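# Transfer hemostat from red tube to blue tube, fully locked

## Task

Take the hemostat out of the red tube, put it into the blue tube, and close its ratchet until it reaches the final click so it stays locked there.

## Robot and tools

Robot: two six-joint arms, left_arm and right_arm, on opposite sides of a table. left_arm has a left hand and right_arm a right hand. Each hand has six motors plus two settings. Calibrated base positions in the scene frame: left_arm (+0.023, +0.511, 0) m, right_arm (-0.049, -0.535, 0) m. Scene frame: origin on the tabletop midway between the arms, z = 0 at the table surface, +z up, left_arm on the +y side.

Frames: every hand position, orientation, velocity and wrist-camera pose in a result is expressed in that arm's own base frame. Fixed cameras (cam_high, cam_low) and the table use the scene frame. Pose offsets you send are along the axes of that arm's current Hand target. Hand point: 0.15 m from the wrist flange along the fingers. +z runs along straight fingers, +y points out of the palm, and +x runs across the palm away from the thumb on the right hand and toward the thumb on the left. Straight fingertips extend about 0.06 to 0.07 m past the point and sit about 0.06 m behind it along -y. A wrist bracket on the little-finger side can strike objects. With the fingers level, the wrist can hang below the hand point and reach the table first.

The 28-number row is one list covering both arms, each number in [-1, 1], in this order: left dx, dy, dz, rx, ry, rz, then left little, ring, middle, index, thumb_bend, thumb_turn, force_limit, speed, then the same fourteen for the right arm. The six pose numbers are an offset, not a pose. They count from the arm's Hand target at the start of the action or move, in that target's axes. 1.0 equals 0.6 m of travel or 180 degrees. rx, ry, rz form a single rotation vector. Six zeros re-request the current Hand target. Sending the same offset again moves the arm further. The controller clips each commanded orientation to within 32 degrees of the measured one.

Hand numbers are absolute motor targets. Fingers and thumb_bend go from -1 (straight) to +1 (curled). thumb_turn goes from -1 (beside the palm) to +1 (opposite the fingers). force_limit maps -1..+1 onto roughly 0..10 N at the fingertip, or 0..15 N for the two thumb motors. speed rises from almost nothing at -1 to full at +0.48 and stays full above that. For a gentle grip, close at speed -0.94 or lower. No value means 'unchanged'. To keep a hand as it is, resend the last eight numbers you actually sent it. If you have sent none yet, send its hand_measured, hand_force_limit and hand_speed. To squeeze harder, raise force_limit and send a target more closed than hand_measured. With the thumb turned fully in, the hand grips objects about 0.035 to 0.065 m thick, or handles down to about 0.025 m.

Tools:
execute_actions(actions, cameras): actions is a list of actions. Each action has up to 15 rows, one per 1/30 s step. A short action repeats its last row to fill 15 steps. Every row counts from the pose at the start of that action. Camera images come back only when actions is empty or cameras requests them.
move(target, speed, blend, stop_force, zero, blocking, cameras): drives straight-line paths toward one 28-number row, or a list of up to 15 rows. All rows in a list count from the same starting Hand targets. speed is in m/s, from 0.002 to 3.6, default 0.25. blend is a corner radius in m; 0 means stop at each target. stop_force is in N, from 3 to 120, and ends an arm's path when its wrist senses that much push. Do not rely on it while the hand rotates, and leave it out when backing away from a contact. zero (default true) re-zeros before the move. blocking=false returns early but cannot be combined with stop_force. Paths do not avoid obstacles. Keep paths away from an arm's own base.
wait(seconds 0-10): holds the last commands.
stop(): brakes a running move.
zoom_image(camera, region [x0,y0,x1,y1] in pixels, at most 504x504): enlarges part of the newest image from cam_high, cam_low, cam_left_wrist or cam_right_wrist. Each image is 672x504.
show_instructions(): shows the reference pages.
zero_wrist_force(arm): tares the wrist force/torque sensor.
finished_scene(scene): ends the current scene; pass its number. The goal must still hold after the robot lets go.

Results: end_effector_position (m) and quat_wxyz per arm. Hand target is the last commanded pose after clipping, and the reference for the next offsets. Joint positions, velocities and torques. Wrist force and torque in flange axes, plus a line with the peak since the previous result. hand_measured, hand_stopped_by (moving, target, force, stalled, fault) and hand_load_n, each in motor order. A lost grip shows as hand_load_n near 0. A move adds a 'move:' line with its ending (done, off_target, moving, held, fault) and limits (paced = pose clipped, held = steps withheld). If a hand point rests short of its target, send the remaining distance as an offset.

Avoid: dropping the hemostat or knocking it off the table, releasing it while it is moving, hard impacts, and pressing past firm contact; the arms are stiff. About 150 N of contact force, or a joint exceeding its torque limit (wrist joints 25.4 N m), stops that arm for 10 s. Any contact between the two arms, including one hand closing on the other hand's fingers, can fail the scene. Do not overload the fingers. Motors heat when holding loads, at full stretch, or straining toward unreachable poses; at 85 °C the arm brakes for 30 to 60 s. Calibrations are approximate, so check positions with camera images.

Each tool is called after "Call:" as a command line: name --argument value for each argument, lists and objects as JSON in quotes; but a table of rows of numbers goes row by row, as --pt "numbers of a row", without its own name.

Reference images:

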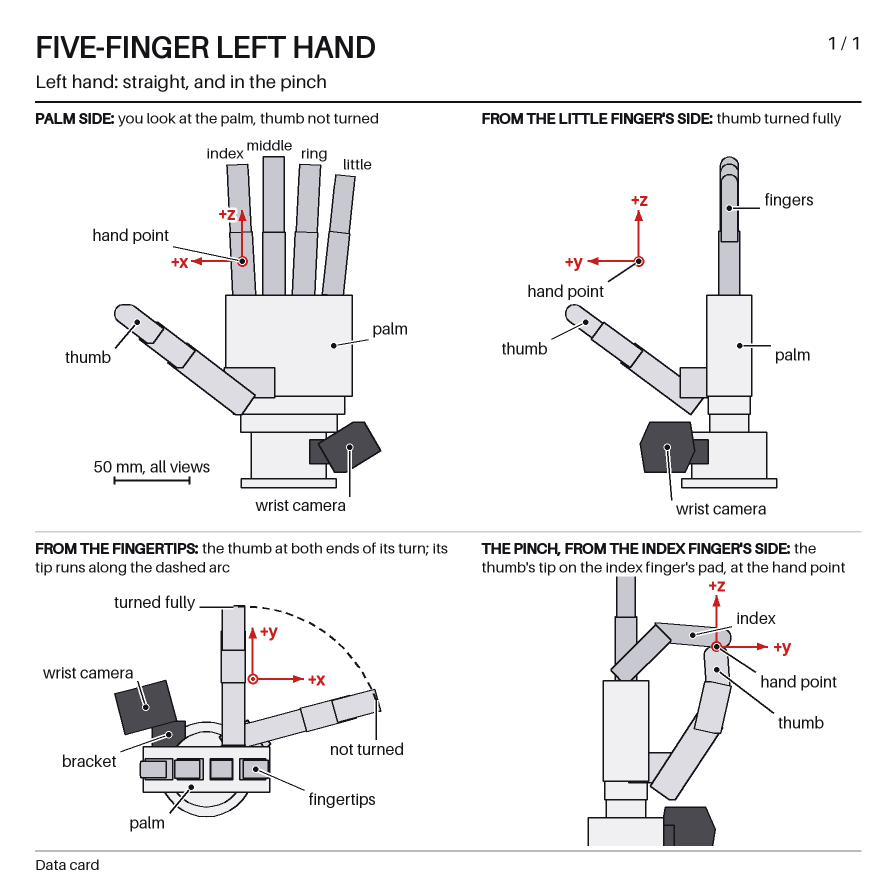

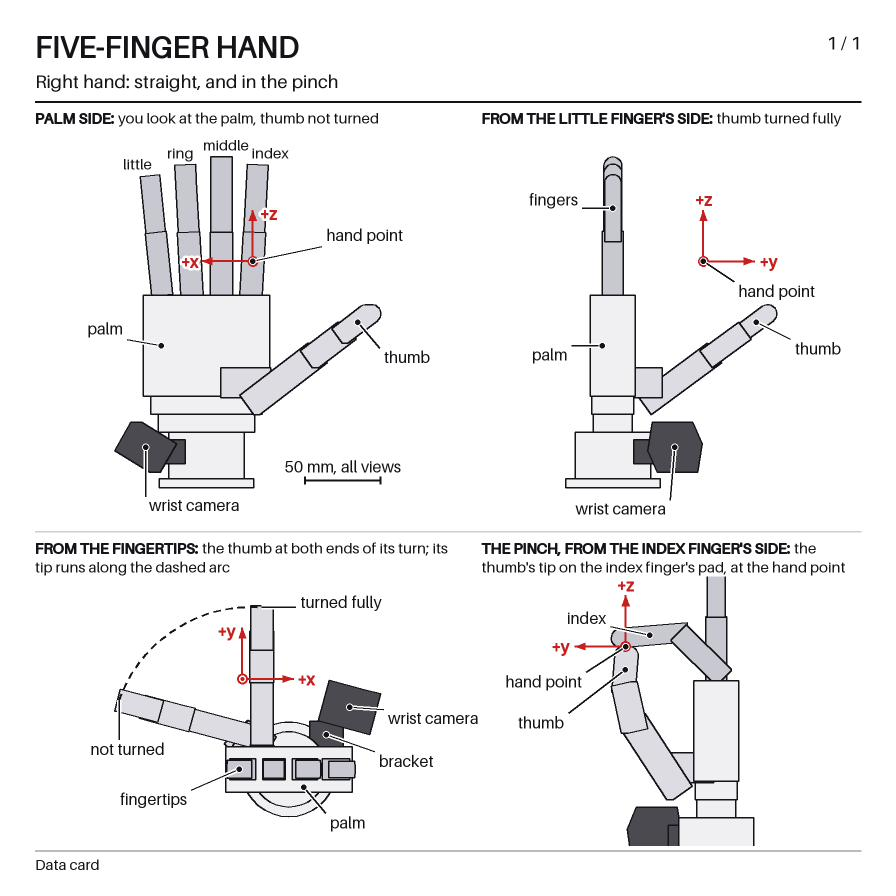

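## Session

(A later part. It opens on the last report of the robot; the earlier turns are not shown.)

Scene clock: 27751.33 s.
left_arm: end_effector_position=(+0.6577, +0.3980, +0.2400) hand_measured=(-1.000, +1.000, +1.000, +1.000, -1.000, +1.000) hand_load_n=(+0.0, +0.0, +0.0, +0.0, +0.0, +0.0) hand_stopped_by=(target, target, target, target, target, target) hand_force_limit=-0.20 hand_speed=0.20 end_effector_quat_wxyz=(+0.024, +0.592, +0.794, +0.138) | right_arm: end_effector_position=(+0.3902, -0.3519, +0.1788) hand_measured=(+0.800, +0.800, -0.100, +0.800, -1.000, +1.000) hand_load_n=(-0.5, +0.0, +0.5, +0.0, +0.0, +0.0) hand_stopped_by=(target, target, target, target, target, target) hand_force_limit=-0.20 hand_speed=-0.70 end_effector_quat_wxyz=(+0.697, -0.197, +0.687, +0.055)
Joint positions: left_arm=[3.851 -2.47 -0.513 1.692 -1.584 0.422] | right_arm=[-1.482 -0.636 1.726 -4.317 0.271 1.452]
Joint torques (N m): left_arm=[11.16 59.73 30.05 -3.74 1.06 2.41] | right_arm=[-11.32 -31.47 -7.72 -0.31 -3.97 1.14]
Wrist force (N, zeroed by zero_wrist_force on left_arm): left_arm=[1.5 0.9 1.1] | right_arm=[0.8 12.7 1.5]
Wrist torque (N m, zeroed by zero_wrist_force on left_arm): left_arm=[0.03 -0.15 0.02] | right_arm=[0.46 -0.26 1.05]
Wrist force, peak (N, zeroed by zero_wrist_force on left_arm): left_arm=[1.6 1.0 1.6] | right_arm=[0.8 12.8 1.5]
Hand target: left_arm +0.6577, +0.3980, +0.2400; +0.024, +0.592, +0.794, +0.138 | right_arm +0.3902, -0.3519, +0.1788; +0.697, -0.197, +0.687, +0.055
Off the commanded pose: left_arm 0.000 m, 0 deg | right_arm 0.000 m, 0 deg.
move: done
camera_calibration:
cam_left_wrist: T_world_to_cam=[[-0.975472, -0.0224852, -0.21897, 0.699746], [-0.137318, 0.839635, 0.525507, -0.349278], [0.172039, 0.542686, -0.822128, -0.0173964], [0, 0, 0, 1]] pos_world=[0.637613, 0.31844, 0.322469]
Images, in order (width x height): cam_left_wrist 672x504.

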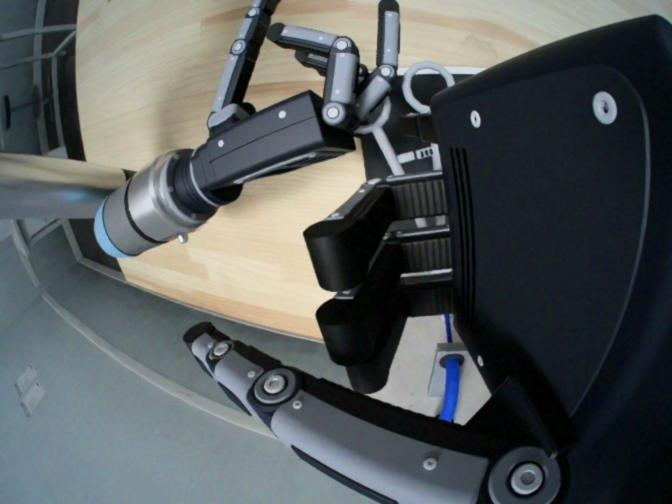

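Call:
move --target '[0,0,0.02,0,0,0,-1,1,1,1,-1,1,-0.2,0.2,0,0,0,0,0,0,0.8,0.8,-0.1,0.8,-1,1,-0.2,-0.7]' --speed 0.015 --stop_force 4 --cameras '["cam_left_wrist"]'

Call:
zoom_image --camera "cam_left_wrist" --region '[340, 50, 450, 170]'

Scene clock: 27767.30 s.
left_arm: end_effector_position=(+0.6601, +0.4003, +0.2285) hand_measured=(-1.000, +1.000, +1.000, +1.000, -1.000, +1.000) hand_load_n=(+0.0, +0.0, +0.0, +0.0, +0.0, +0.0) hand_stopped_by=(target, target, target, target, target, target) hand_force_limit=-0.20 hand_speed=0.20 end_effector_quat_wxyz=(+0.024, +0.592, +0.794, +0.138) | right_arm: end_effector_position=(+0.3902, -0.3519, +0.1788) hand_measured=(+0.800, +0.800, -0.100, +0.800, -1.000, +1.000) hand_load_n=(+0.0, +0.0, +0.5, +0.0, +0.0, +0.0) hand_stopped_by=(target, target, target, target, target, target) hand_force_limit=-0.20 hand_speed=-0.70 end_effector_quat_wxyz=(+0.697, -0.197, +0.687, +0.055)
Joint positions: left_arm=[3.852 -2.477 -0.529 1.715 -1.583 0.422] | right_arm=[-1.482 -0.636 1.726 -4.317 0.271 1.452]
Joint torques (N m): left_arm=[11 59.69 30.04 -3.82 1.37 2.51] | right_arm=[-9.87 -31.16 -8.53 -0.32 -4.05 1.21]
Wrist force (N, zeroed by zero_wrist_force on left_arm): left_arm=[1.3 1.0 1.2] | right_arm=[1.1 12.4 1.6]
Wrist torque (N m, zeroed by zero_wrist_force on left_arm): left_arm=[0.03 -0.12 -0.02] | right_arm=[0.42 -0.29 1.06]
Wrist force, peak (N, zeroed by zero_wrist_force on left_arm): left_arm=[1.7 1.2 1.4] | right_arm=[0.9 12.7 1.4]
Hand target: left_arm +0.6601, +0.4003, +0.2285; +0.024, +0.592, +0.794, +0.138 | right_arm +0.3902, -0.3519, +0.1788; +0.697, -0.197, +0.687, +0.055
Off the commanded pose: left_arm 0.000 m, 0 deg | right_arm 0.000 m, 0 deg.
move: done
camera_calibration:
cam_left_wrist: T_world_to_cam=[[-0.975472, -0.0224852, -0.21897, 0.69962], [-0.137318, 0.839635, 0.525507, -0.344836], [0.172039, 0.542686, -0.822128, -0.0285119], [0, 0, 0, 1]] pos_world=[0.640013, 0.32074, 0.310969]
Images, in order (width x height): cam_left_wrist 672x504.

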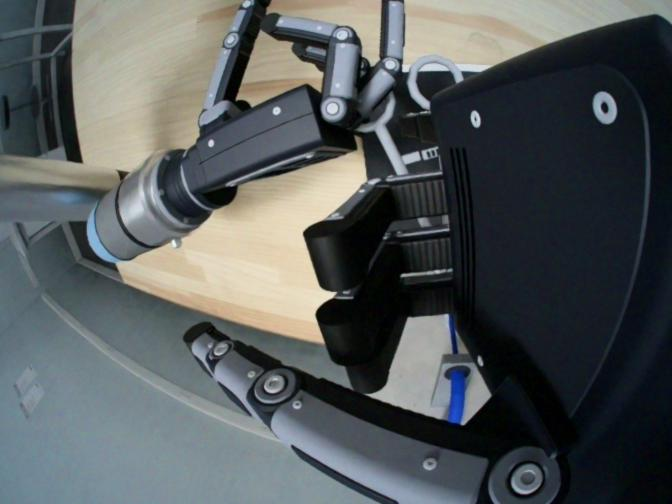

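Scaled by 4.200 from the camera's 672x504 image, which has a finer 960x720 frame.

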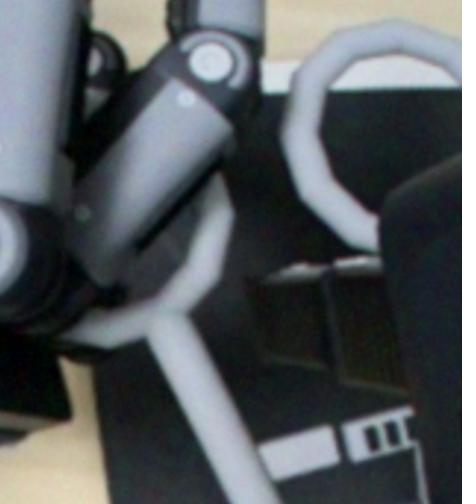

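Call:
move --target '[0.0021,-0.0193,-0.0048,0,0,0,-1,1,1,1,-1,1,-0.2,0.2,0,0,0,0,0,0,0.8,0.8,-0.1,0.8,-1,1,-0.2,-0.7]' --speed 0.006 --stop_force 4 --cameras '["cam_left_wrist"]'

Call:
zoom_image --camera "cam_left_wrist" --region '[340, 50, 450, 170]'

Scene clock: 27782.20 s.
left_arm: end_effector_position=(+0.6493, +0.3981, +0.2286) hand_measured=(-1.000, +1.000, +1.000, +1.000, -1.000, +1.000) hand_load_n=(-3.5, +0.0, +0.0, +0.0, +0.0, +0.0) hand_stopped_by=(target, target, target, target, target, target) hand_force_limit=-0.20 hand_speed=0.20 end_effector_quat_wxyz=(+0.024, +0.592, +0.794, +0.138) | right_arm: end_effector_position=(+0.3902, -0.3519, +0.1788) hand_measured=(+0.800, +0.800, -0.100, +0.800, -1.000, +1.000) hand_load_n=(+0.0, +0.0, +1.0, +0.0, +0.0, +0.0) hand_stopped_by=(target, target, target, target, target, target) hand_force_limit=-0.20 hand_speed=-0.70 end_effector_quat_wxyz=(+0.697, -0.197, +0.687, +0.055)
Joint positions: left_arm=[3.86 -2.431 -0.614 1.754 -1.581 0.431] | right_arm=[-1.482 -0.636 1.726 -4.317 0.271 1.452]
Joint torques (N m): left_arm=[-12.82 43.34 29.71 -4.41 -1.54 -2.75] | right_arm=[-9.73 -31.37 -7.68 -0.16 -3.36 1.31]
Wrist force (N, zeroed by zero_wrist_force on left_arm): left_arm=[0.8 4.3 1.6] | right_arm=[1.4 10.7 4.4]
Wrist torque (N m, zeroed by zero_wrist_force on left_arm): left_arm=[-0.09 -0.10 -0.31] | right_arm=[0.21 -0.37 1.03]
Wrist force, peak (N, zeroed by zero_wrist_force on left_arm): left_arm=[0.9 5.7 1.9] | right_arm=[1.0 12.7 1.6]
Hand target: left_arm +0.6493, +0.3981, +0.2286; +0.024, +0.592, +0.794, +0.138 (not the last commanded pose) | right_arm +0.3902, -0.3519, +0.1788; +0.697, -0.197, +0.687, +0.055
Off the commanded pose: left_arm 0.001 m, 0 deg | right_arm 0.000 m, 0 deg.
move: contact (left_arm)
camera_calibration:
cam_left_wrist: T_world_to_cam=[[-0.975472, -0.0224852, -0.21897, 0.689133], [-0.137318, 0.839635, 0.525507, -0.344458], [0.172039, 0.542686, -0.822128, -0.0254772], [0, 0, 0, 1]] pos_world=[0.629313, 0.31854, 0.310969]
Images, in order (width x height): cam_left_wrist 672x504.

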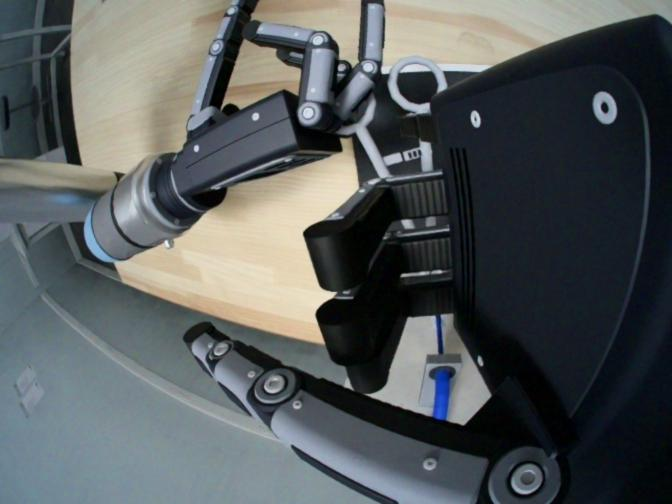

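Scaled by 4.200 from the camera's 672x504 image, which has a finer 960x720 frame.

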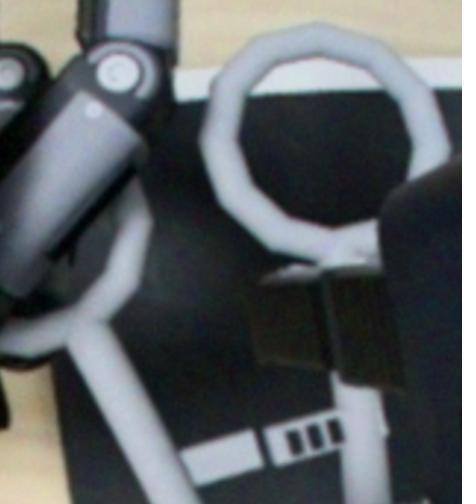

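Call:
move --target '[0.0015,-0.0135,-0.0034,0,0,0,-1,1,1,1,-1,1,-0.2,0.2,0,0,0,0,0,0,0.8,0.8,-0.1,0.8,-1,1,-0.2,-0.7]' --speed 0.006 --stop_force 5 --cameras '["cam_left_wrist", "cam_high", "cam_right_wrist"]'

Call:
zoom_image --camera "cam_left_wrist" --region '[340, 50, 450, 170]'

Scene clock: 27796.30 s.
left_arm: end_effector_position=(+0.6486, +0.3978, +0.2286) hand_measured=(-1.000, +1.000, +1.000, +1.000, -1.000, +1.000) hand_load_n=(-8.0, +0.0, +0.0, +0.0, +0.0, +0.0) hand_stopped_by=(target, target, target, target, target, target) hand_force_limit=-0.20 hand_speed=0.20 end_effector_quat_wxyz=(+0.024, +0.592, +0.794, +0.138) | right_arm: end_effector_position=(+0.3902, -0.3519, +0.1788) hand_measured=(+0.800, +0.800, -0.100, +0.800, -1.000, +1.000) hand_load_n=(+0.5, +0.0, +1.0, +0.0, +0.0, +0.0) hand_stopped_by=(target, target, target, target, target, target) hand_force_limit=-0.20 hand_speed=-0.70 end_effector_quat_wxyz=(+0.697, -0.197, +0.687, +0.055)
Joint positions: left_arm=[3.861 -2.427 -0.62 1.757 -1.581 0.431] | right_arm=[-1.482 -0.636 1.726 -4.317 0.271 1.452]
Joint torques (N m): left_arm=[-12.53 42.98 28.58 -5.51 -2.63 -2.56] | right_arm=[-10.01 -32.69 -6.97 -0.31 -1.81 1.35]
Wrist force (N, zeroed by zero_wrist_force on left_arm): left_arm=[1.3 8.8 2.0] | right_arm=[1.9 10.5 7.7]
Wrist torque (N m, zeroed by zero_wrist_force on left_arm): left_arm=[-0.16 -0.07 -0.53] | right_arm=[0.00 -0.49 1.05]
Wrist force, peak (N, zeroed by zero_wrist_force on left_arm): left_arm=[0.2 10.4 2.4] | right_arm=[1.6 10.6 9.2]
Hand target: left_arm +0.6486, +0.3978, +0.2286; +0.024, +0.592, +0.794, +0.138 (not the last commanded pose) | right_arm +0.3902, -0.3519, +0.1788; +0.697, -0.197, +0.687, +0.055
Off the commanded pose: left_arm 0.008 m, 0 deg | right_arm 0.000 m, 0 deg.
move: contact (left_arm)
camera_calibration:
cam_left_wrist: T_world_to_cam=[[-0.975471, -0.0224562, -0.218978, 0.688339], [-0.137307, 0.839606, 0.525555, -0.344329], [0.172053, 0.542731, -0.822095, -0.0252103], [0, 0, 0, 1]] pos_world=[0.628513, 0.31824, 0.310969]
cam_right_wrist: T_world_to_cam=[[-0.327684, 0.822947, -0.464093, 0.495257], [-0.524615, 0.250038, 0.813794, 0.16155], [0.78575, 0.510137, 0.349797, -0.0795776], [0, 0, 0, 1]] pos_world=[0.309567, -0.407368, 0.126213]
Images, in order (width x height): cam_high 672x504, cam_left_wrist 672x504, cam_right_wrist 672x504.

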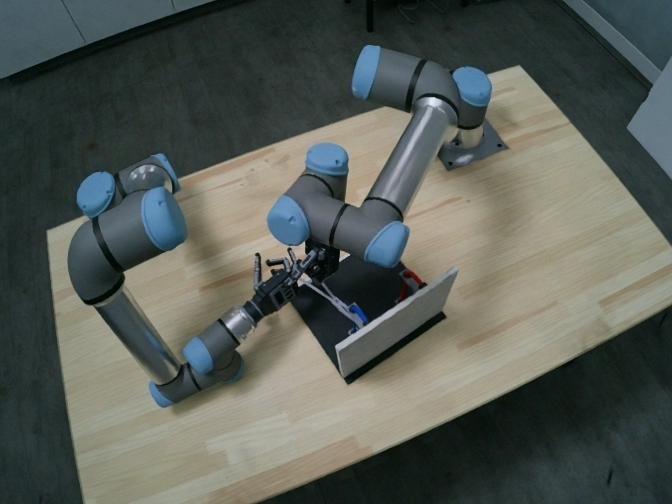

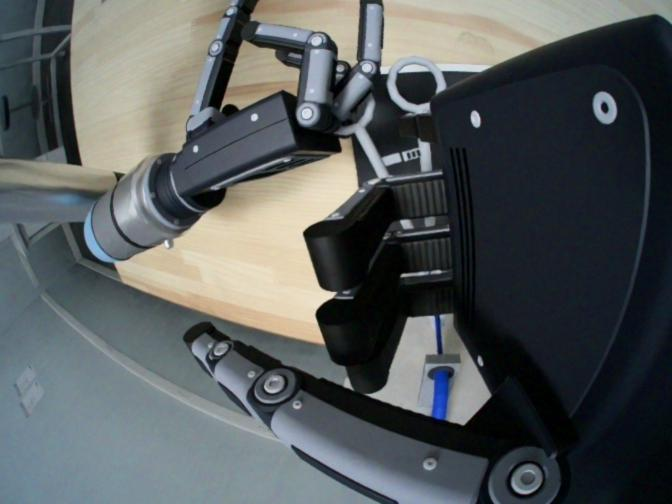

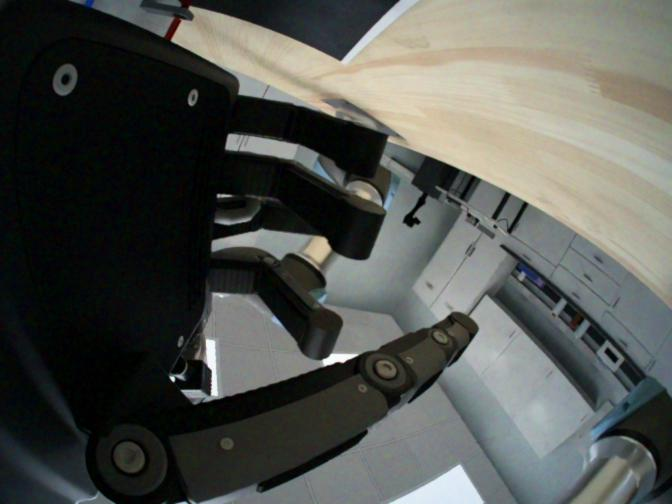

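Scaled by 4.200 from the camera's 672x504 image, which has a finer 960x720 frame.

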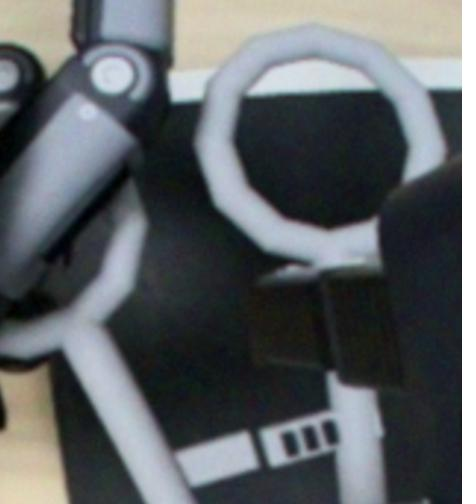

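Call:
zoom_image --camera "cam_left_wrist" --region '[375, 140, 435, 185]'

Scaled by 8.400 from the camera's 672x504 image, which has a finer 960x720 frame.

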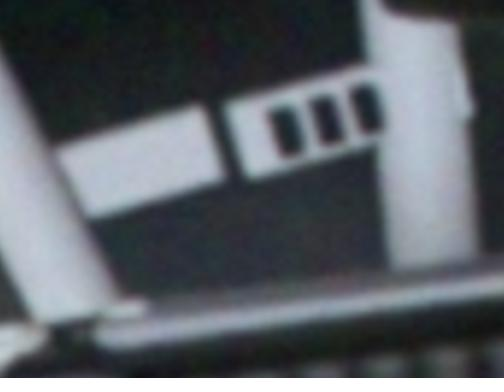

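Call:
move --target '[-0.0002,0.0012,0.0003,0,0,0,-1,1,1,1,-1,1,-0.2,0.2,0,0.0008,0,0,0,0,0.8,0.8,-0.1,0.8,-1,1,-0.2,-0.7]' --speed 0.006 --cameras '[]'

Scene clock: 28012.47 s.
left_arm: end_effector_position=(+0.6493, +0.3979, +0.2285) hand_measured=(-1.000, +1.000, +1.000, +1.000, -1.000, +1.000) hand_load_n=(-3.5, +0.0, +0.0, +0.0, +0.0, +0.0) hand_stopped_by=(target, target, target, target, target, target) hand_force_limit=-0.20 hand_speed=0.20 end_effector_quat_wxyz=(+0.024, +0.592, +0.794, +0.138) | right_arm: end_effector_position=(+0.3900, -0.3515, +0.1786) hand_measured=(+0.800, +0.800, -0.100, +0.800, -1.000, +1.000) hand_load_n=(+0.0, +0.0, +1.0, +0.0, +0.0, +0.0) hand_stopped_by=(target, target, target, target, target, target) hand_force_limit=-0.20 hand_speed=-0.70 end_effector_quat_wxyz=(+0.697, -0.197, +0.687, +0.055)
Joint positions: left_arm=[3.86 -2.43 -0.615 1.755 -1.581 0.431] | right_arm=[-1.482 -0.636 1.728 -4.318 0.271 1.452]
Joint torques (N m): left_arm=[-12.41 46.75 23.76 -4.1 -1.89 -2.59] | right_arm=[-10.19 -58.35 0.35 -2.46 3.6 -1.81]
Wrist force (N, zeroed by zero_wrist_force on left_arm): left_arm=[1.7 4.2 1.0] | right_arm=[5.0 -7.8 7.6]
Wrist torque (N m, zeroed by zero_wrist_force on left_arm): left_arm=[-0.08 -0.06 -0.18] | right_arm=[-0.73 -0.52 0.67]
Wrist force, peak (N, zeroed by zero_wrist_force on left_arm): left_arm=[1.3 8.9 2.2] | right_arm=[1.8 10.8 7.9]
Hand target: left_arm +0.6493, +0.3979, +0.2286; +0.024, +0.592, +0.794, +0.138 | right_arm +0.3900, -0.3515, +0.1787; +0.697, -0.197, +0.687, +0.055
Off the commanded pose: left_arm 0.000 m, 0 deg | right_arm 0.000 m, 0 deg.
move: done
No camera images: "cameras" was empty.

Call:
move --target '[0,0,0,0,0,0,-1,1,1,1,-1,1,-0.2,0.2,0,0,0,0,0,0,-1,-1,-1,-1,-1,1,-0.2,-0.5]' --speed 0.01 --cameras '["all"]'

Call:
zoom_image --camera "cam_left_wrist" --region '[300, 30, 460, 190]'

Scene clock: 28040.90 s.
left_arm: end_effector_position=(+0.6493, +0.3979, +0.2285) hand_measured=(-1.000, +1.000, +1.000, +1.000, -1.000, +1.000) hand_load_n=(-3.5, +0.0, +0.0, +0.0, +0.0, +0.0) hand_stopped_by=(target, target, target, target, target, target) hand_force_limit=-0.20 hand_speed=0.20 end_effector_quat_wxyz=(+0.024, +0.592, +0.794, +0.138) | right_arm: end_effector_position=(+0.3900, -0.3515, +0.1787) hand_measured=(-1.000, -0.998, -1.000, -1.000, -1.000, +1.000) hand_load_n=(+0.0, -6.5, +0.5, +0.0, +0.0, -0.5) hand_stopped_by=(target, target, target, target, target, target) hand_force_limit=-0.20 hand_speed=-0.50 end_effector_quat_wxyz=(+0.697, -0.197, +0.687, +0.055)
Joint positions: left_arm=[3.86 -2.43 -0.615 1.755 -1.581 0.431] | right_arm=[-1.482 -0.636 1.728 -4.318 0.271 1.452]
Joint torques (N m): left_arm=[0.98 54.47 7.51 -1.17 0.15 1.68] | right_arm=[6.61 -54.33 -12.63 2.89 -2.33 -2.67]
Wrist force (N, zeroed by zero_wrist_force on left_arm): left_arm=[4.8 4.8 0.4] | right_arm=[3.7 14.2 6.9]
Wrist torque (N m, zeroed by zero_wrist_force on left_arm): left_arm=[0.04 0.13 -0.05] | right_arm=[-0.34 -0.38 1.52]
Wrist force, peak (N, zeroed by zero_wrist_force on left_arm): left_arm=[5.6 4.4 0.7] | right_arm=[3.5 14.4 7.2]
Hand target: left_arm +0.6493, +0.3979, +0.2286; +0.024, +0.592, +0.794, +0.138 | right_arm +0.3900, -0.3515, +0.1787; +0.697, -0.197, +0.687, +0.055
Off the commanded pose: left_arm 0.000 m, 0 deg | right_arm 0.000 m, 0 deg.
move: done
camera_calibration:
cam_left_wrist: T_world_to_cam=[[-0.975471, -0.0224562, -0.218978, 0.689121], [-0.137307, 0.839606, 0.525555, -0.344303], [0.172053, 0.542731, -0.822095, -0.0254022], [0, 0, 0, 1]] pos_world=[0.629313, 0.31834, 0.310969]
cam_right_wrist: T_world_to_cam=[[-0.327774, 0.822888, -0.464133, 0.494857], [-0.524676, 0.249998, 0.813767, 0.161484], [0.785671, 0.510251, 0.349806, -0.0795984], [0, 0, 0, 1]] pos_world=[0.309467, -0.406968, 0.126113]

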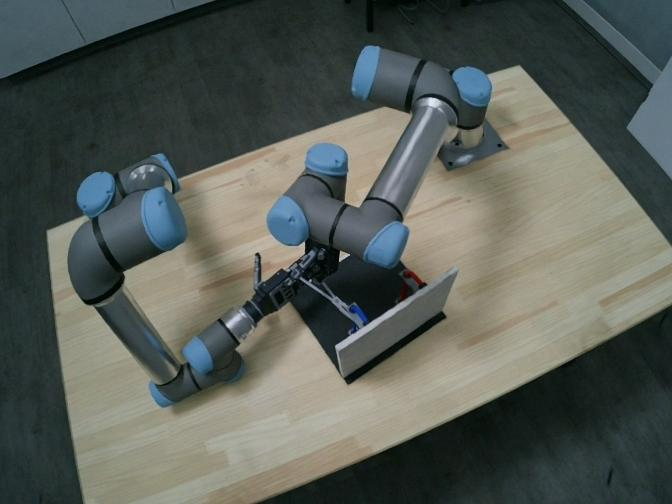

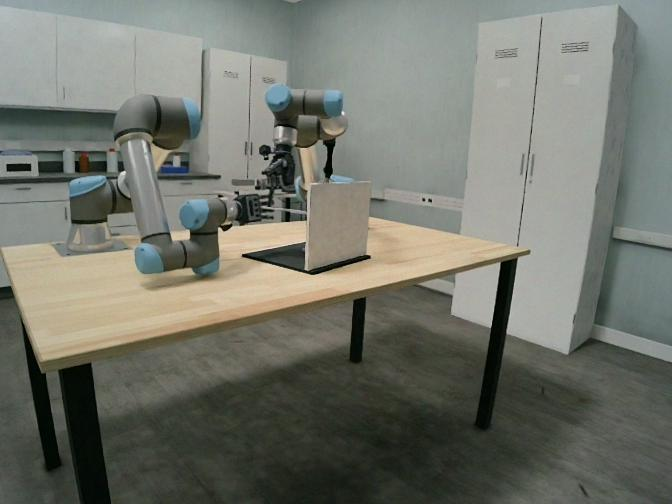

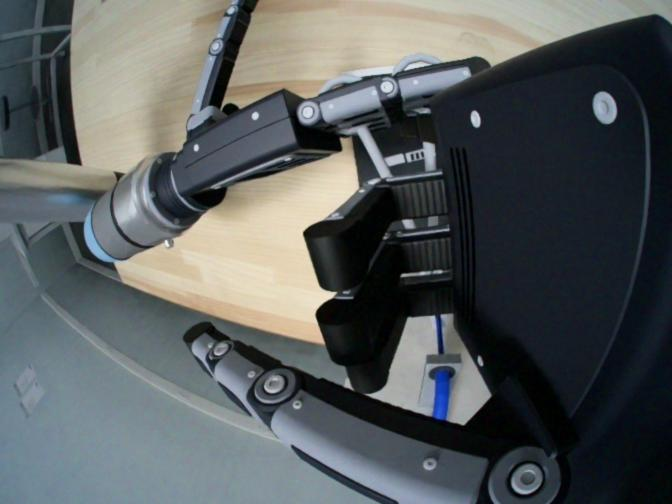

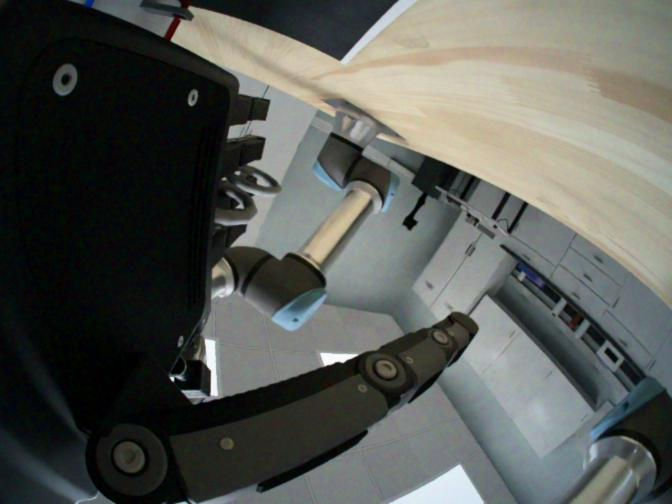

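Scaled by 3.150 from the camera's 672x504 image, which has a finer 960x720 frame.

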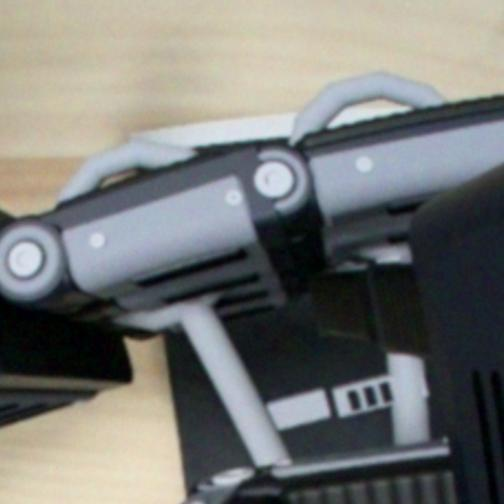

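Call:
move --target '[0,0,0,0,0,0,-1,1,1,1,-1,1,-0.2,0.2,0,0,0,0,0,0,-0.75,-0.75,-0.8,-0.8,-1,1,-0.2,-0.3]' --speed 0.01 --cameras '["cam_left_wrist"]'

Call:
zoom_image --camera "cam_left_wrist" --region '[300, 30, 460, 190]'

Scene clock: 28069.23 s.
left_arm: end_effector_position=(+0.6493, +0.3979, +0.2285) hand_measured=(-1.000, +1.000, +1.000, +1.000, -1.000, +1.000) hand_load_n=(-1.5, +0.0, +0.0, +0.0, +0.0, +0.0) hand_stopped_by=(target, target, target, target, target, target) hand_force_limit=-0.20 hand_speed=0.20 end_effector_quat_wxyz=(+0.024, +0.592, +0.794, +0.138) | right_arm: end_effector_position=(+0.3900, -0.3515, +0.1787) hand_measured=(-0.750, -0.750, -0.800, -0.800, -1.000, +1.000) hand_load_n=(+0.0, -0.5, +2.5, +0.0, +0.0, +0.0) hand_stopped_by=(target, target, target, target, target, target) hand_force_limit=-0.20 hand_speed=-0.30 end_effector_quat_wxyz=(+0.697, -0.197, +0.687, +0.055)
Joint positions: left_arm=[3.86 -2.43 -0.615 1.755 -1.581 0.431] | right_arm=[-1.482 -0.636 1.728 -4.318 0.271 1.452]
Joint torques (N m): left_arm=[9.58 54.73 15.85 -3.12 0.12 2.39] | right_arm=[-5.61 -43.77 -17.21 0.86 -0.9 -2.62]
Wrist force (N, zeroed by zero_wrist_force on left_arm): left_arm=[1.0 2.7 1.3] | right_arm=[3.7 -1.6 4.5]
Wrist torque (N m, zeroed by zero_wrist_force on left_arm): left_arm=[-0.01 -0.11 -0.14] | right_arm=[-0.16 -0.25 0.81]
Wrist force, peak (N, zeroed by zero_wrist_force on left_arm): left_arm=[5.5 4.6 0.6] | right_arm=[3.6 14.4 7.1]
Hand target: left_arm +0.6493, +0.3979, +0.2286; +0.024, +0.592, +0.794, +0.138 | right_arm +0.3900, -0.3515, +0.1787; +0.697, -0.197, +0.687, +0.055
Off the commanded pose: left_arm 0.000 m, 0 deg | right_arm 0.000 m, 0 deg.
move: done
camera_calibration:
cam_left_wrist: T_world_to_cam=[[-0.975471, -0.0224562, -0.218978, 0.689121], [-0.137307, 0.839606, 0.525555, -0.344303], [0.172053, 0.542731, -0.822095, -0.0254022], [0, 0, 0, 1]] pos_world=[0.629313, 0.31834, 0.310969]
Images, in order (width x height): cam_left_wrist 672x504.

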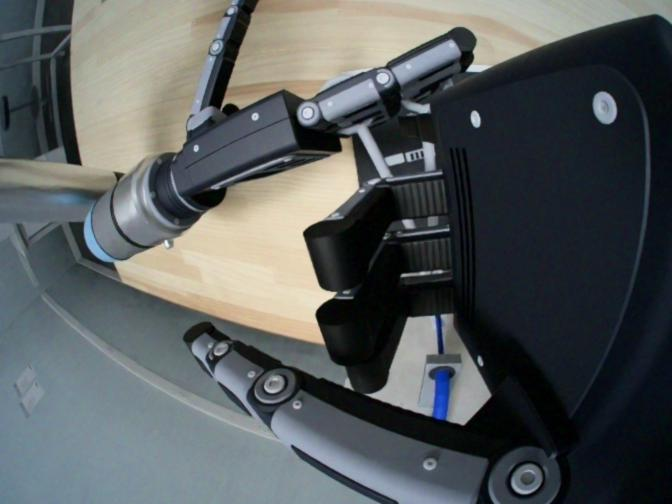

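Scaled by 3.150 from the camera's 672x504 image, which has a finer 960x720 frame.

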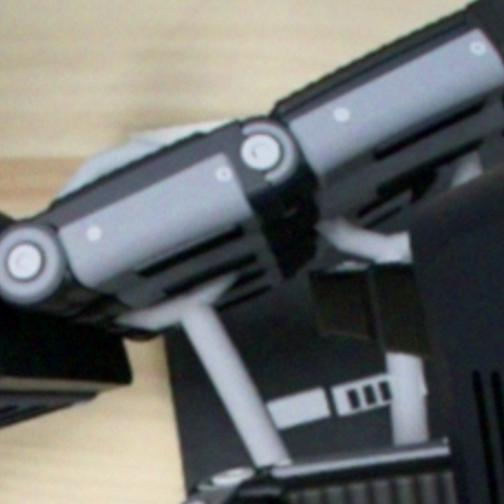

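Call:
move --pt "0 0 0 0 0 0 -1 1 1 1 -1 1 -0.2 0.2 0 0 -0.03 0 0 0 -0.75 -0.75 -0.8 -0.8 -1 1 -0.2 -0.3" --pt "0 0 0 0 0 0 -1 1 1 1 -1 1 -0.2 0.2 0 0 -0.125 0 0 0 -0.75 -0.75 -0.8 -0.8 -1 1 -0.2 -0.3" --speed '[0.012,0.03]' --cameras '["all"]'

Call:
zoom_image --camera "cam_left_wrist" --region '[300, 30, 460, 190]'

Scene clock: 28081.63 s.
left_arm: end_effector_position=(+0.6493, +0.3979, +0.2286) hand_measured=(-0.822, +1.000, +1.000, +1.000, -1.000, +1.000) hand_load_n=(+0.0, +0.0, +0.0, +0.0, +0.0, +0.0) hand_stopped_by=(target, target, target, target, target, target) hand_force_limit=-0.20 hand_speed=0.20 end_effector_quat_wxyz=(+0.024, +0.592, +0.794, +0.138) | right_arm: end_effector_position=(+0.3196, -0.3779, +0.1804) hand_measured=(-0.750, -0.750, -0.800, -0.800, -1.000, +1.000) hand_load_n=(+0.0, +0.0, +0.0, +0.0, +0.0, -0.5) hand_stopped_by=(target, target, target, target, target, target) hand_force_limit=-0.20 hand_speed=-0.30 end_effector_quat_wxyz=(+0.697, -0.197, +0.687, +0.055) end_effector_velocity=(+0.002, +0.000, +0.000) end_effector_angular_velocity=(+0.000, +0.000, -0.001)
Joint positions: left_arm=[3.86 -2.43 -0.615 1.755 -1.581 0.431] | right_arm=[-1.619 -0.635 1.716 -4.28 0.408 1.422]
Joint velocities: left_arm=[within noise] | right_arm=[0.004 0 0 0 -0.005 -0.001]
Joint torques (N m): left_arm=[9.67 45.36 15.61 -0.05 0.28 2.36] | right_arm=[14.97 -33.18 -8.55 0.75 -2.05 -1.89]
Wrist force (N, zeroed by zero_wrist_force on left_arm): left_arm=[0.9 1.2 1.0] | right_arm=[-0.5 -0.1 4.2]
Wrist torque (N m, zeroed by zero_wrist_force on left_arm): left_arm=[0.08 -0.11 -0.05] | right_arm=[-0.34 -0.30 0.02]
Wrist force, peak (N, zeroed by zero_wrist_force on left_arm): left_arm=[0.4 26.0 3.6] | right_arm=[12.2 -17.9 29.3]
Hand target: left_arm +0.6493, +0.3979, +0.2286; +0.024, +0.592, +0.794, +0.138 | right_arm +0.3198, -0.3778, +0.1804; +0.697, -0.197, +0.687, +0.055
Off the commanded pose: left_arm 0.000 m, 0 deg | right_arm 0.000 m, 0 deg.
move: done
camera_calibration:
cam_left_wrist: T_world_to_cam=[[-0.975471, -0.0224555, -0.21898, 0.689143], [-0.137322, 0.839561, 0.525624, -0.344353], [0.172044, 0.542801, -0.822051, -0.0253501], [0, 0, 0, 1]] pos_world=[0.629313, 0.31834, 0.311069]
cam_right_wrist: T_world_to_cam=[[-0.327757, 0.82288, -0.464159, 0.494291], [-0.524686, 0.250025, 0.813752, 0.12978], [0.785671, 0.510251, 0.349806, -0.0114111], [0, 0, 0, 1]] pos_world=[0.239067, -0.433368, 0.127813]

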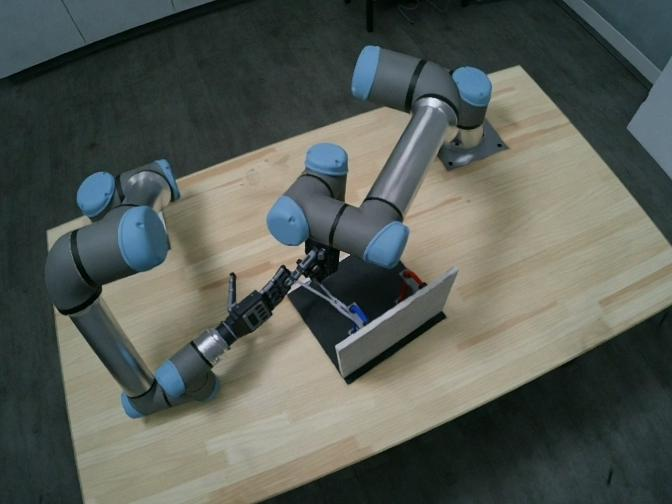

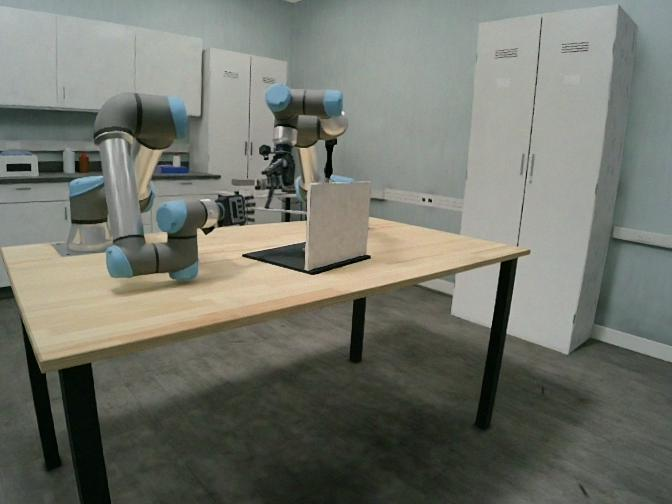

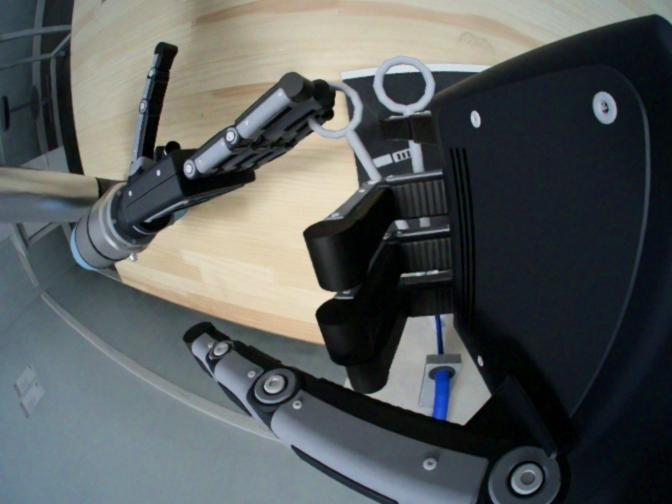

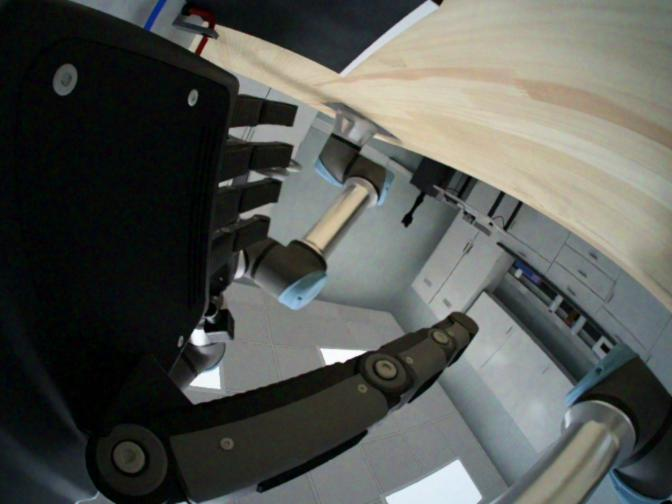

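Scaled by 3.150 from the camera's 672x504 image, which has a finer 960x720 frame.

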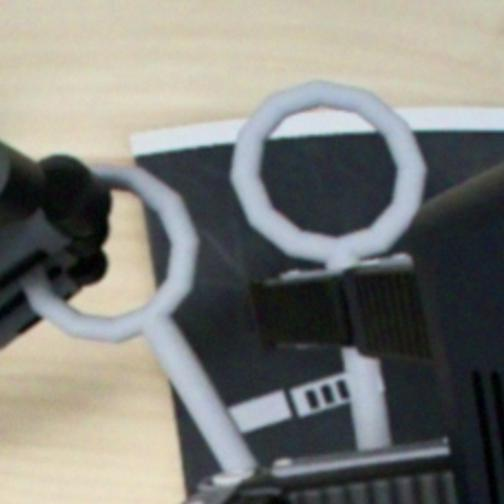

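Call:
move --target '[0,0,0,0,0,0,-1,1,1,1,-1,1,-0.2,0.2,0,0,-0.06,0,0,0,-0.75,-0.75,-0.8,-0.8,-1,1,-0.2,-0.3]' --speed 0.015 --stop_force 5 --cameras '["cam_left_wrist", "cam_right_wrist"]'

Call:
zoom_image --camera "cam_left_wrist" --region '[300, 30, 460, 190]'

Scene clock: 28096.37 s.
left_arm: end_effector_position=(+0.6493, +0.3979, +0.2286) hand_measured=(-0.822, +1.000, +1.000, +1.000, -1.000, +1.000) hand_load_n=(+0.0, +0.0, +0.0, +0.0, +0.0, +0.0) hand_stopped_by=(target, target, target, target, target, target) hand_force_limit=-0.20 hand_speed=0.20 end_effector_quat_wxyz=(+0.024, +0.592, +0.794, +0.138) | right_arm: end_effector_position=(+0.2861, -0.3904, +0.1812) hand_measured=(-0.750, -0.750, -0.800, -0.800, -1.000, +1.000) hand_load_n=(+0.0, +0.0, +0.0, +0.0, +0.0, +0.0) hand_stopped_by=(target, target, target, target, target, target) hand_force_limit=-0.20 hand_speed=-0.30 end_effector_quat_wxyz=(+0.697, -0.197, +0.687, +0.055)
Joint positions: left_arm=[3.86 -2.43 -0.615 1.755 -1.581 0.431] | right_arm=[-1.681 -0.629 1.697 -4.259 0.469 1.415]
Joint torques (N m): left_arm=[9.27 44 4.35 0.01 0.21 2.27] | right_arm=[12.93 -39.23 -0.64 -1.25 -2.12 -0.37]
Wrist force (N, zeroed by zero_wrist_force on left_arm): left_arm=[1.0 1.3 1.0] | right_arm=[-0.7 -0.1 4.2]
Wrist torque (N m, zeroed by zero_wrist_force on left_arm): left_arm=[0.09 -0.11 -0.05] | right_arm=[-0.33 -0.35 0.01]
Wrist force, peak (N, zeroed by zero_wrist_force on left_arm): left_arm=[1.1 1.4 1.4] | right_arm=[-0.3 -0.2 4.6]
Hand target: left_arm +0.6493, +0.3979, +0.2286; +0.024, +0.592, +0.794, +0.138 | right_arm +0.2861, -0.3904, +0.1812; +0.697, -0.197, +0.687, +0.055
Off the commanded pose: left_arm 0.000 m, 0 deg | right_arm 0.000 m, 0 deg.
move: done
camera_calibration:
cam_left_wrist: T_world_to_cam=[[-0.975471, -0.0224562, -0.218978, 0.689121], [-0.137307, 0.839606, 0.525555, -0.344303], [0.172053, 0.542731, -0.822095, -0.0254022], [0, 0, 0, 1]] pos_world=[0.629313, 0.31834, 0.310969]
cam_right_wrist: T_world_to_cam=[[-0.327709, 0.82293, -0.464104, 0.493941], [-0.524656, 0.250011, 0.813775, 0.11461], [0.785712, 0.510177, 0.349824, 0.0210417], [0, 0, 0, 1]] pos_world=[0.205467, -0.445868, 0.128613]
Images, in order (width x height): cam_left_wrist 672x504, cam_right_wrist 672x504.

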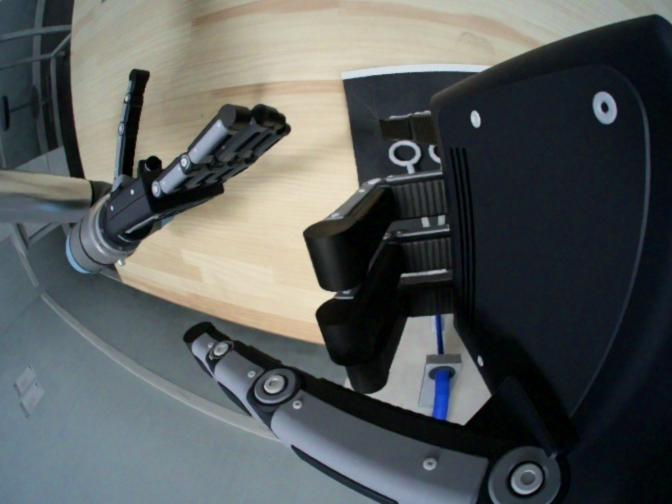

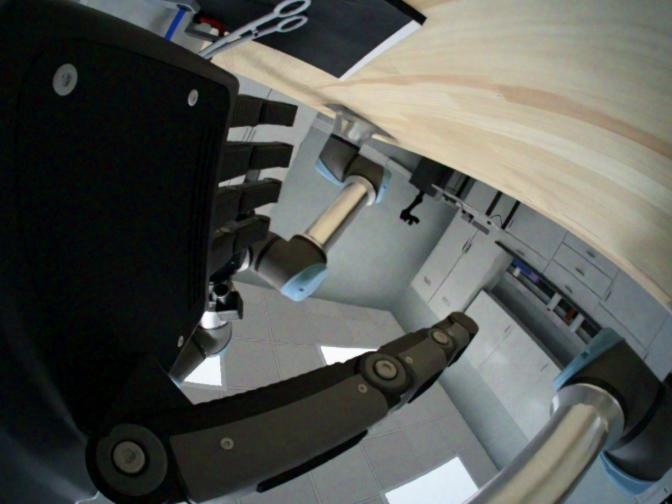

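Scaled by 3.150 from the camera's 672x504 image, which has a finer 960x720 frame.

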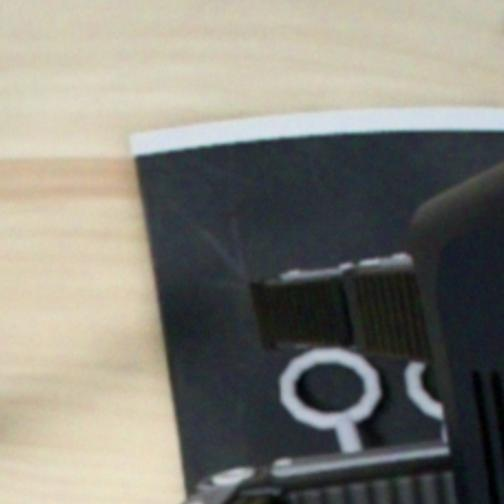

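Call:
execute_actions --actions '[]'

Call:
zoom_image --camera "cam_high" --region '[260, 240, 420, 360]'

Call:
zoom_image --camera "cam_right_wrist" --region '[160, 0, 340, 80]'

Call:
zoom_image --camera "cam_low" --region '[220, 170, 380, 280]'

Scene clock: 28107.37 s.
left_arm: end_effector_position=(+0.6493, +0.3979, +0.2286) hand_measured=(-0.822, +1.000, +1.000, +1.000, -1.000, +1.000) hand_load_n=(+0.0, +0.0, +0.0, +0.0, +0.0, +0.0) hand_stopped_by=(target, target, target, target, target, target) hand_force_limit=-0.20 hand_speed=0.20 end_effector_quat_wxyz=(+0.024, +0.592, +0.794, +0.138) | right_arm: end_effector_position=(+0.2861, -0.3904, +0.1812) hand_measured=(-0.750, -0.750, -0.800, -0.800, -1.000, +1.000) hand_load_n=(+0.0, +0.0, +0.0, +0.0, +0.0, +0.0) hand_stopped_by=(target, target, target, target, target, target) hand_force_limit=-0.20 hand_speed=-0.30 end_effector_quat_wxyz=(+0.697, -0.197, +0.687, +0.055)
Joint positions: left_arm=[3.86 -2.43 -0.615 1.755 -1.581 0.431] | right_arm=[-1.681 -0.629 1.697 -4.259 0.469 1.415]
Joint velocities: within noise
Joint torques (N m): left_arm=[9.36 43.71 4.45 -0.07 0.43 2.28] | right_arm=[12.6 -56.3 -0.08 -1.23 -2.26 1]
Motor temperatures (°C): left_arm=[24 35 29 33 29 32] | right_arm=[24 31 27 31 34 29]
Wrist force (N, zeroed by zero_wrist_force on left_arm): left_arm=[0.9 0.8 1.3] | right_arm=[-0.6 -0.2 4.3]
Wrist torque (N m, zeroed by zero_wrist_force on left_arm): left_arm=[0.00 -0.10 -0.03] | right_arm=[-0.34 -0.37 0.02]
Wrist force, peak (N, zeroed by zero_wrist_force on left_arm): left_arm=[1.0 1.4 1.3] | right_arm=[-0.8 -0.2 4.5]
Hand target: left_arm +0.6493, +0.3979, +0.2286; +0.024, +0.592, +0.794, +0.138 | right_arm +0.2861, -0.3904, +0.1812; +0.697, -0.197, +0.687, +0.055
Off the commanded pose: left_arm 0.000 m, 0 deg | right_arm 0.000 m, 0 deg.
camera_calibration:
cam_left_wrist: T_world_to_cam=[[-0.975471, -0.0224562, -0.218978, 0.689121], [-0.137307, 0.839606, 0.525555, -0.344303], [0.172053, 0.542731, -0.822095, -0.0254022], [0, 0, 0, 1]] pos_world=[0.629313, 0.31834, 0.310969]
cam_right_wrist: T_world_to_cam=[[-0.327709, 0.82293, -0.464104, 0.493988], [-0.524656, 0.250011, 0.813775, 0.114528], [0.785712, 0.510177, 0.349824, 0.0210067], [0, 0, 0, 1]] pos_world=[0.205467, -0.445868, 0.128713]

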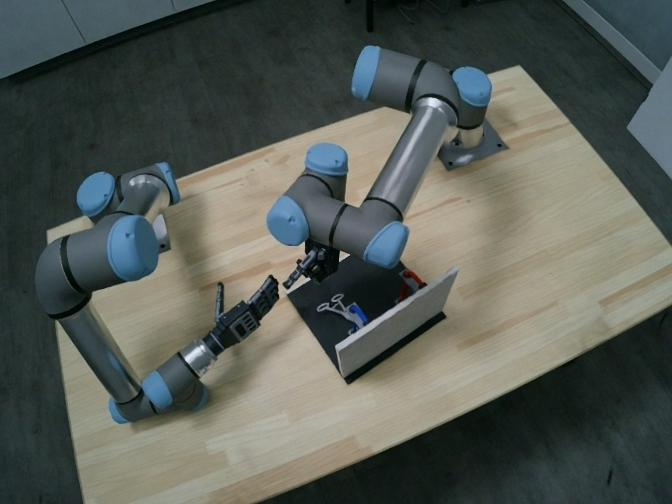

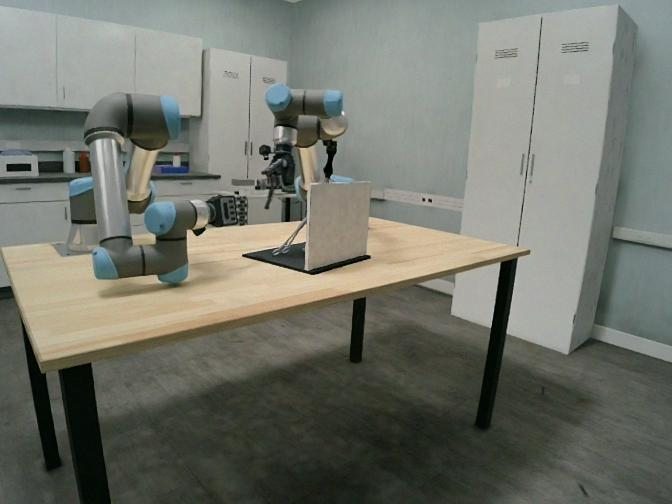

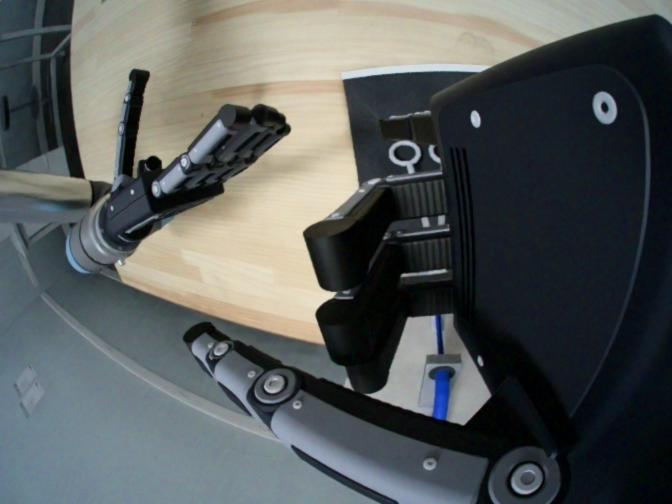

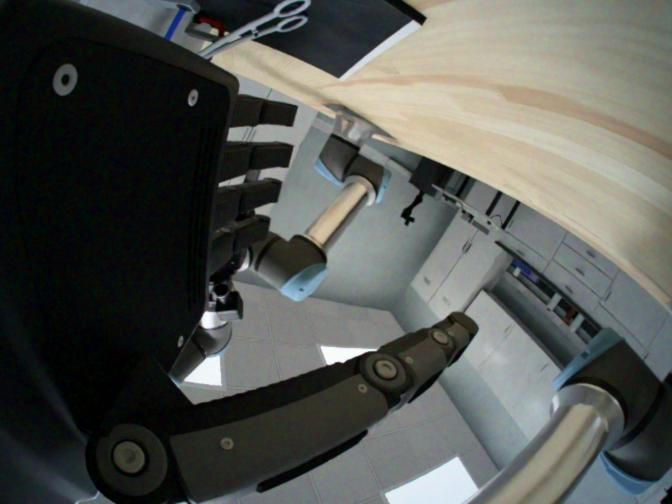

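Scaled by 3.150 from the camera's 672x504 image, which has a finer 960x720 frame.

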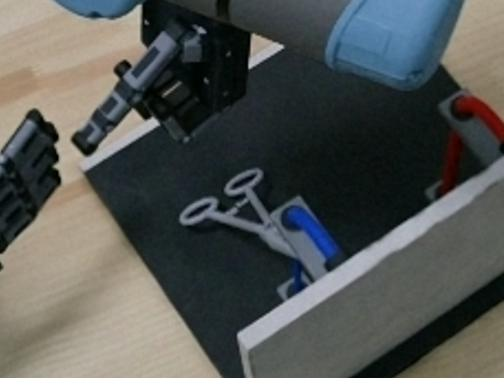

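Scaled by 2.800 from the camera's 672x504 image, which has a finer 960x720 frame.

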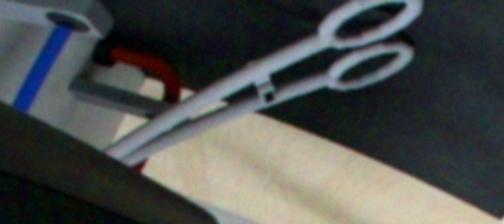

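Scaled by 3.150 from the camera's 672x504 image, which has a finer 960x720 frame.

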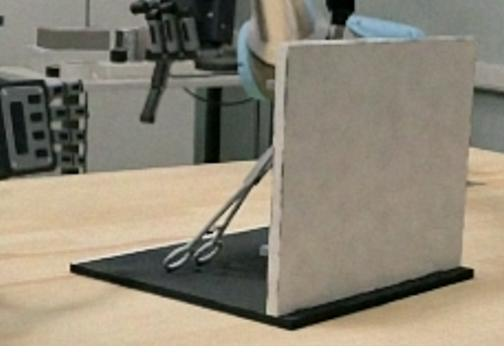

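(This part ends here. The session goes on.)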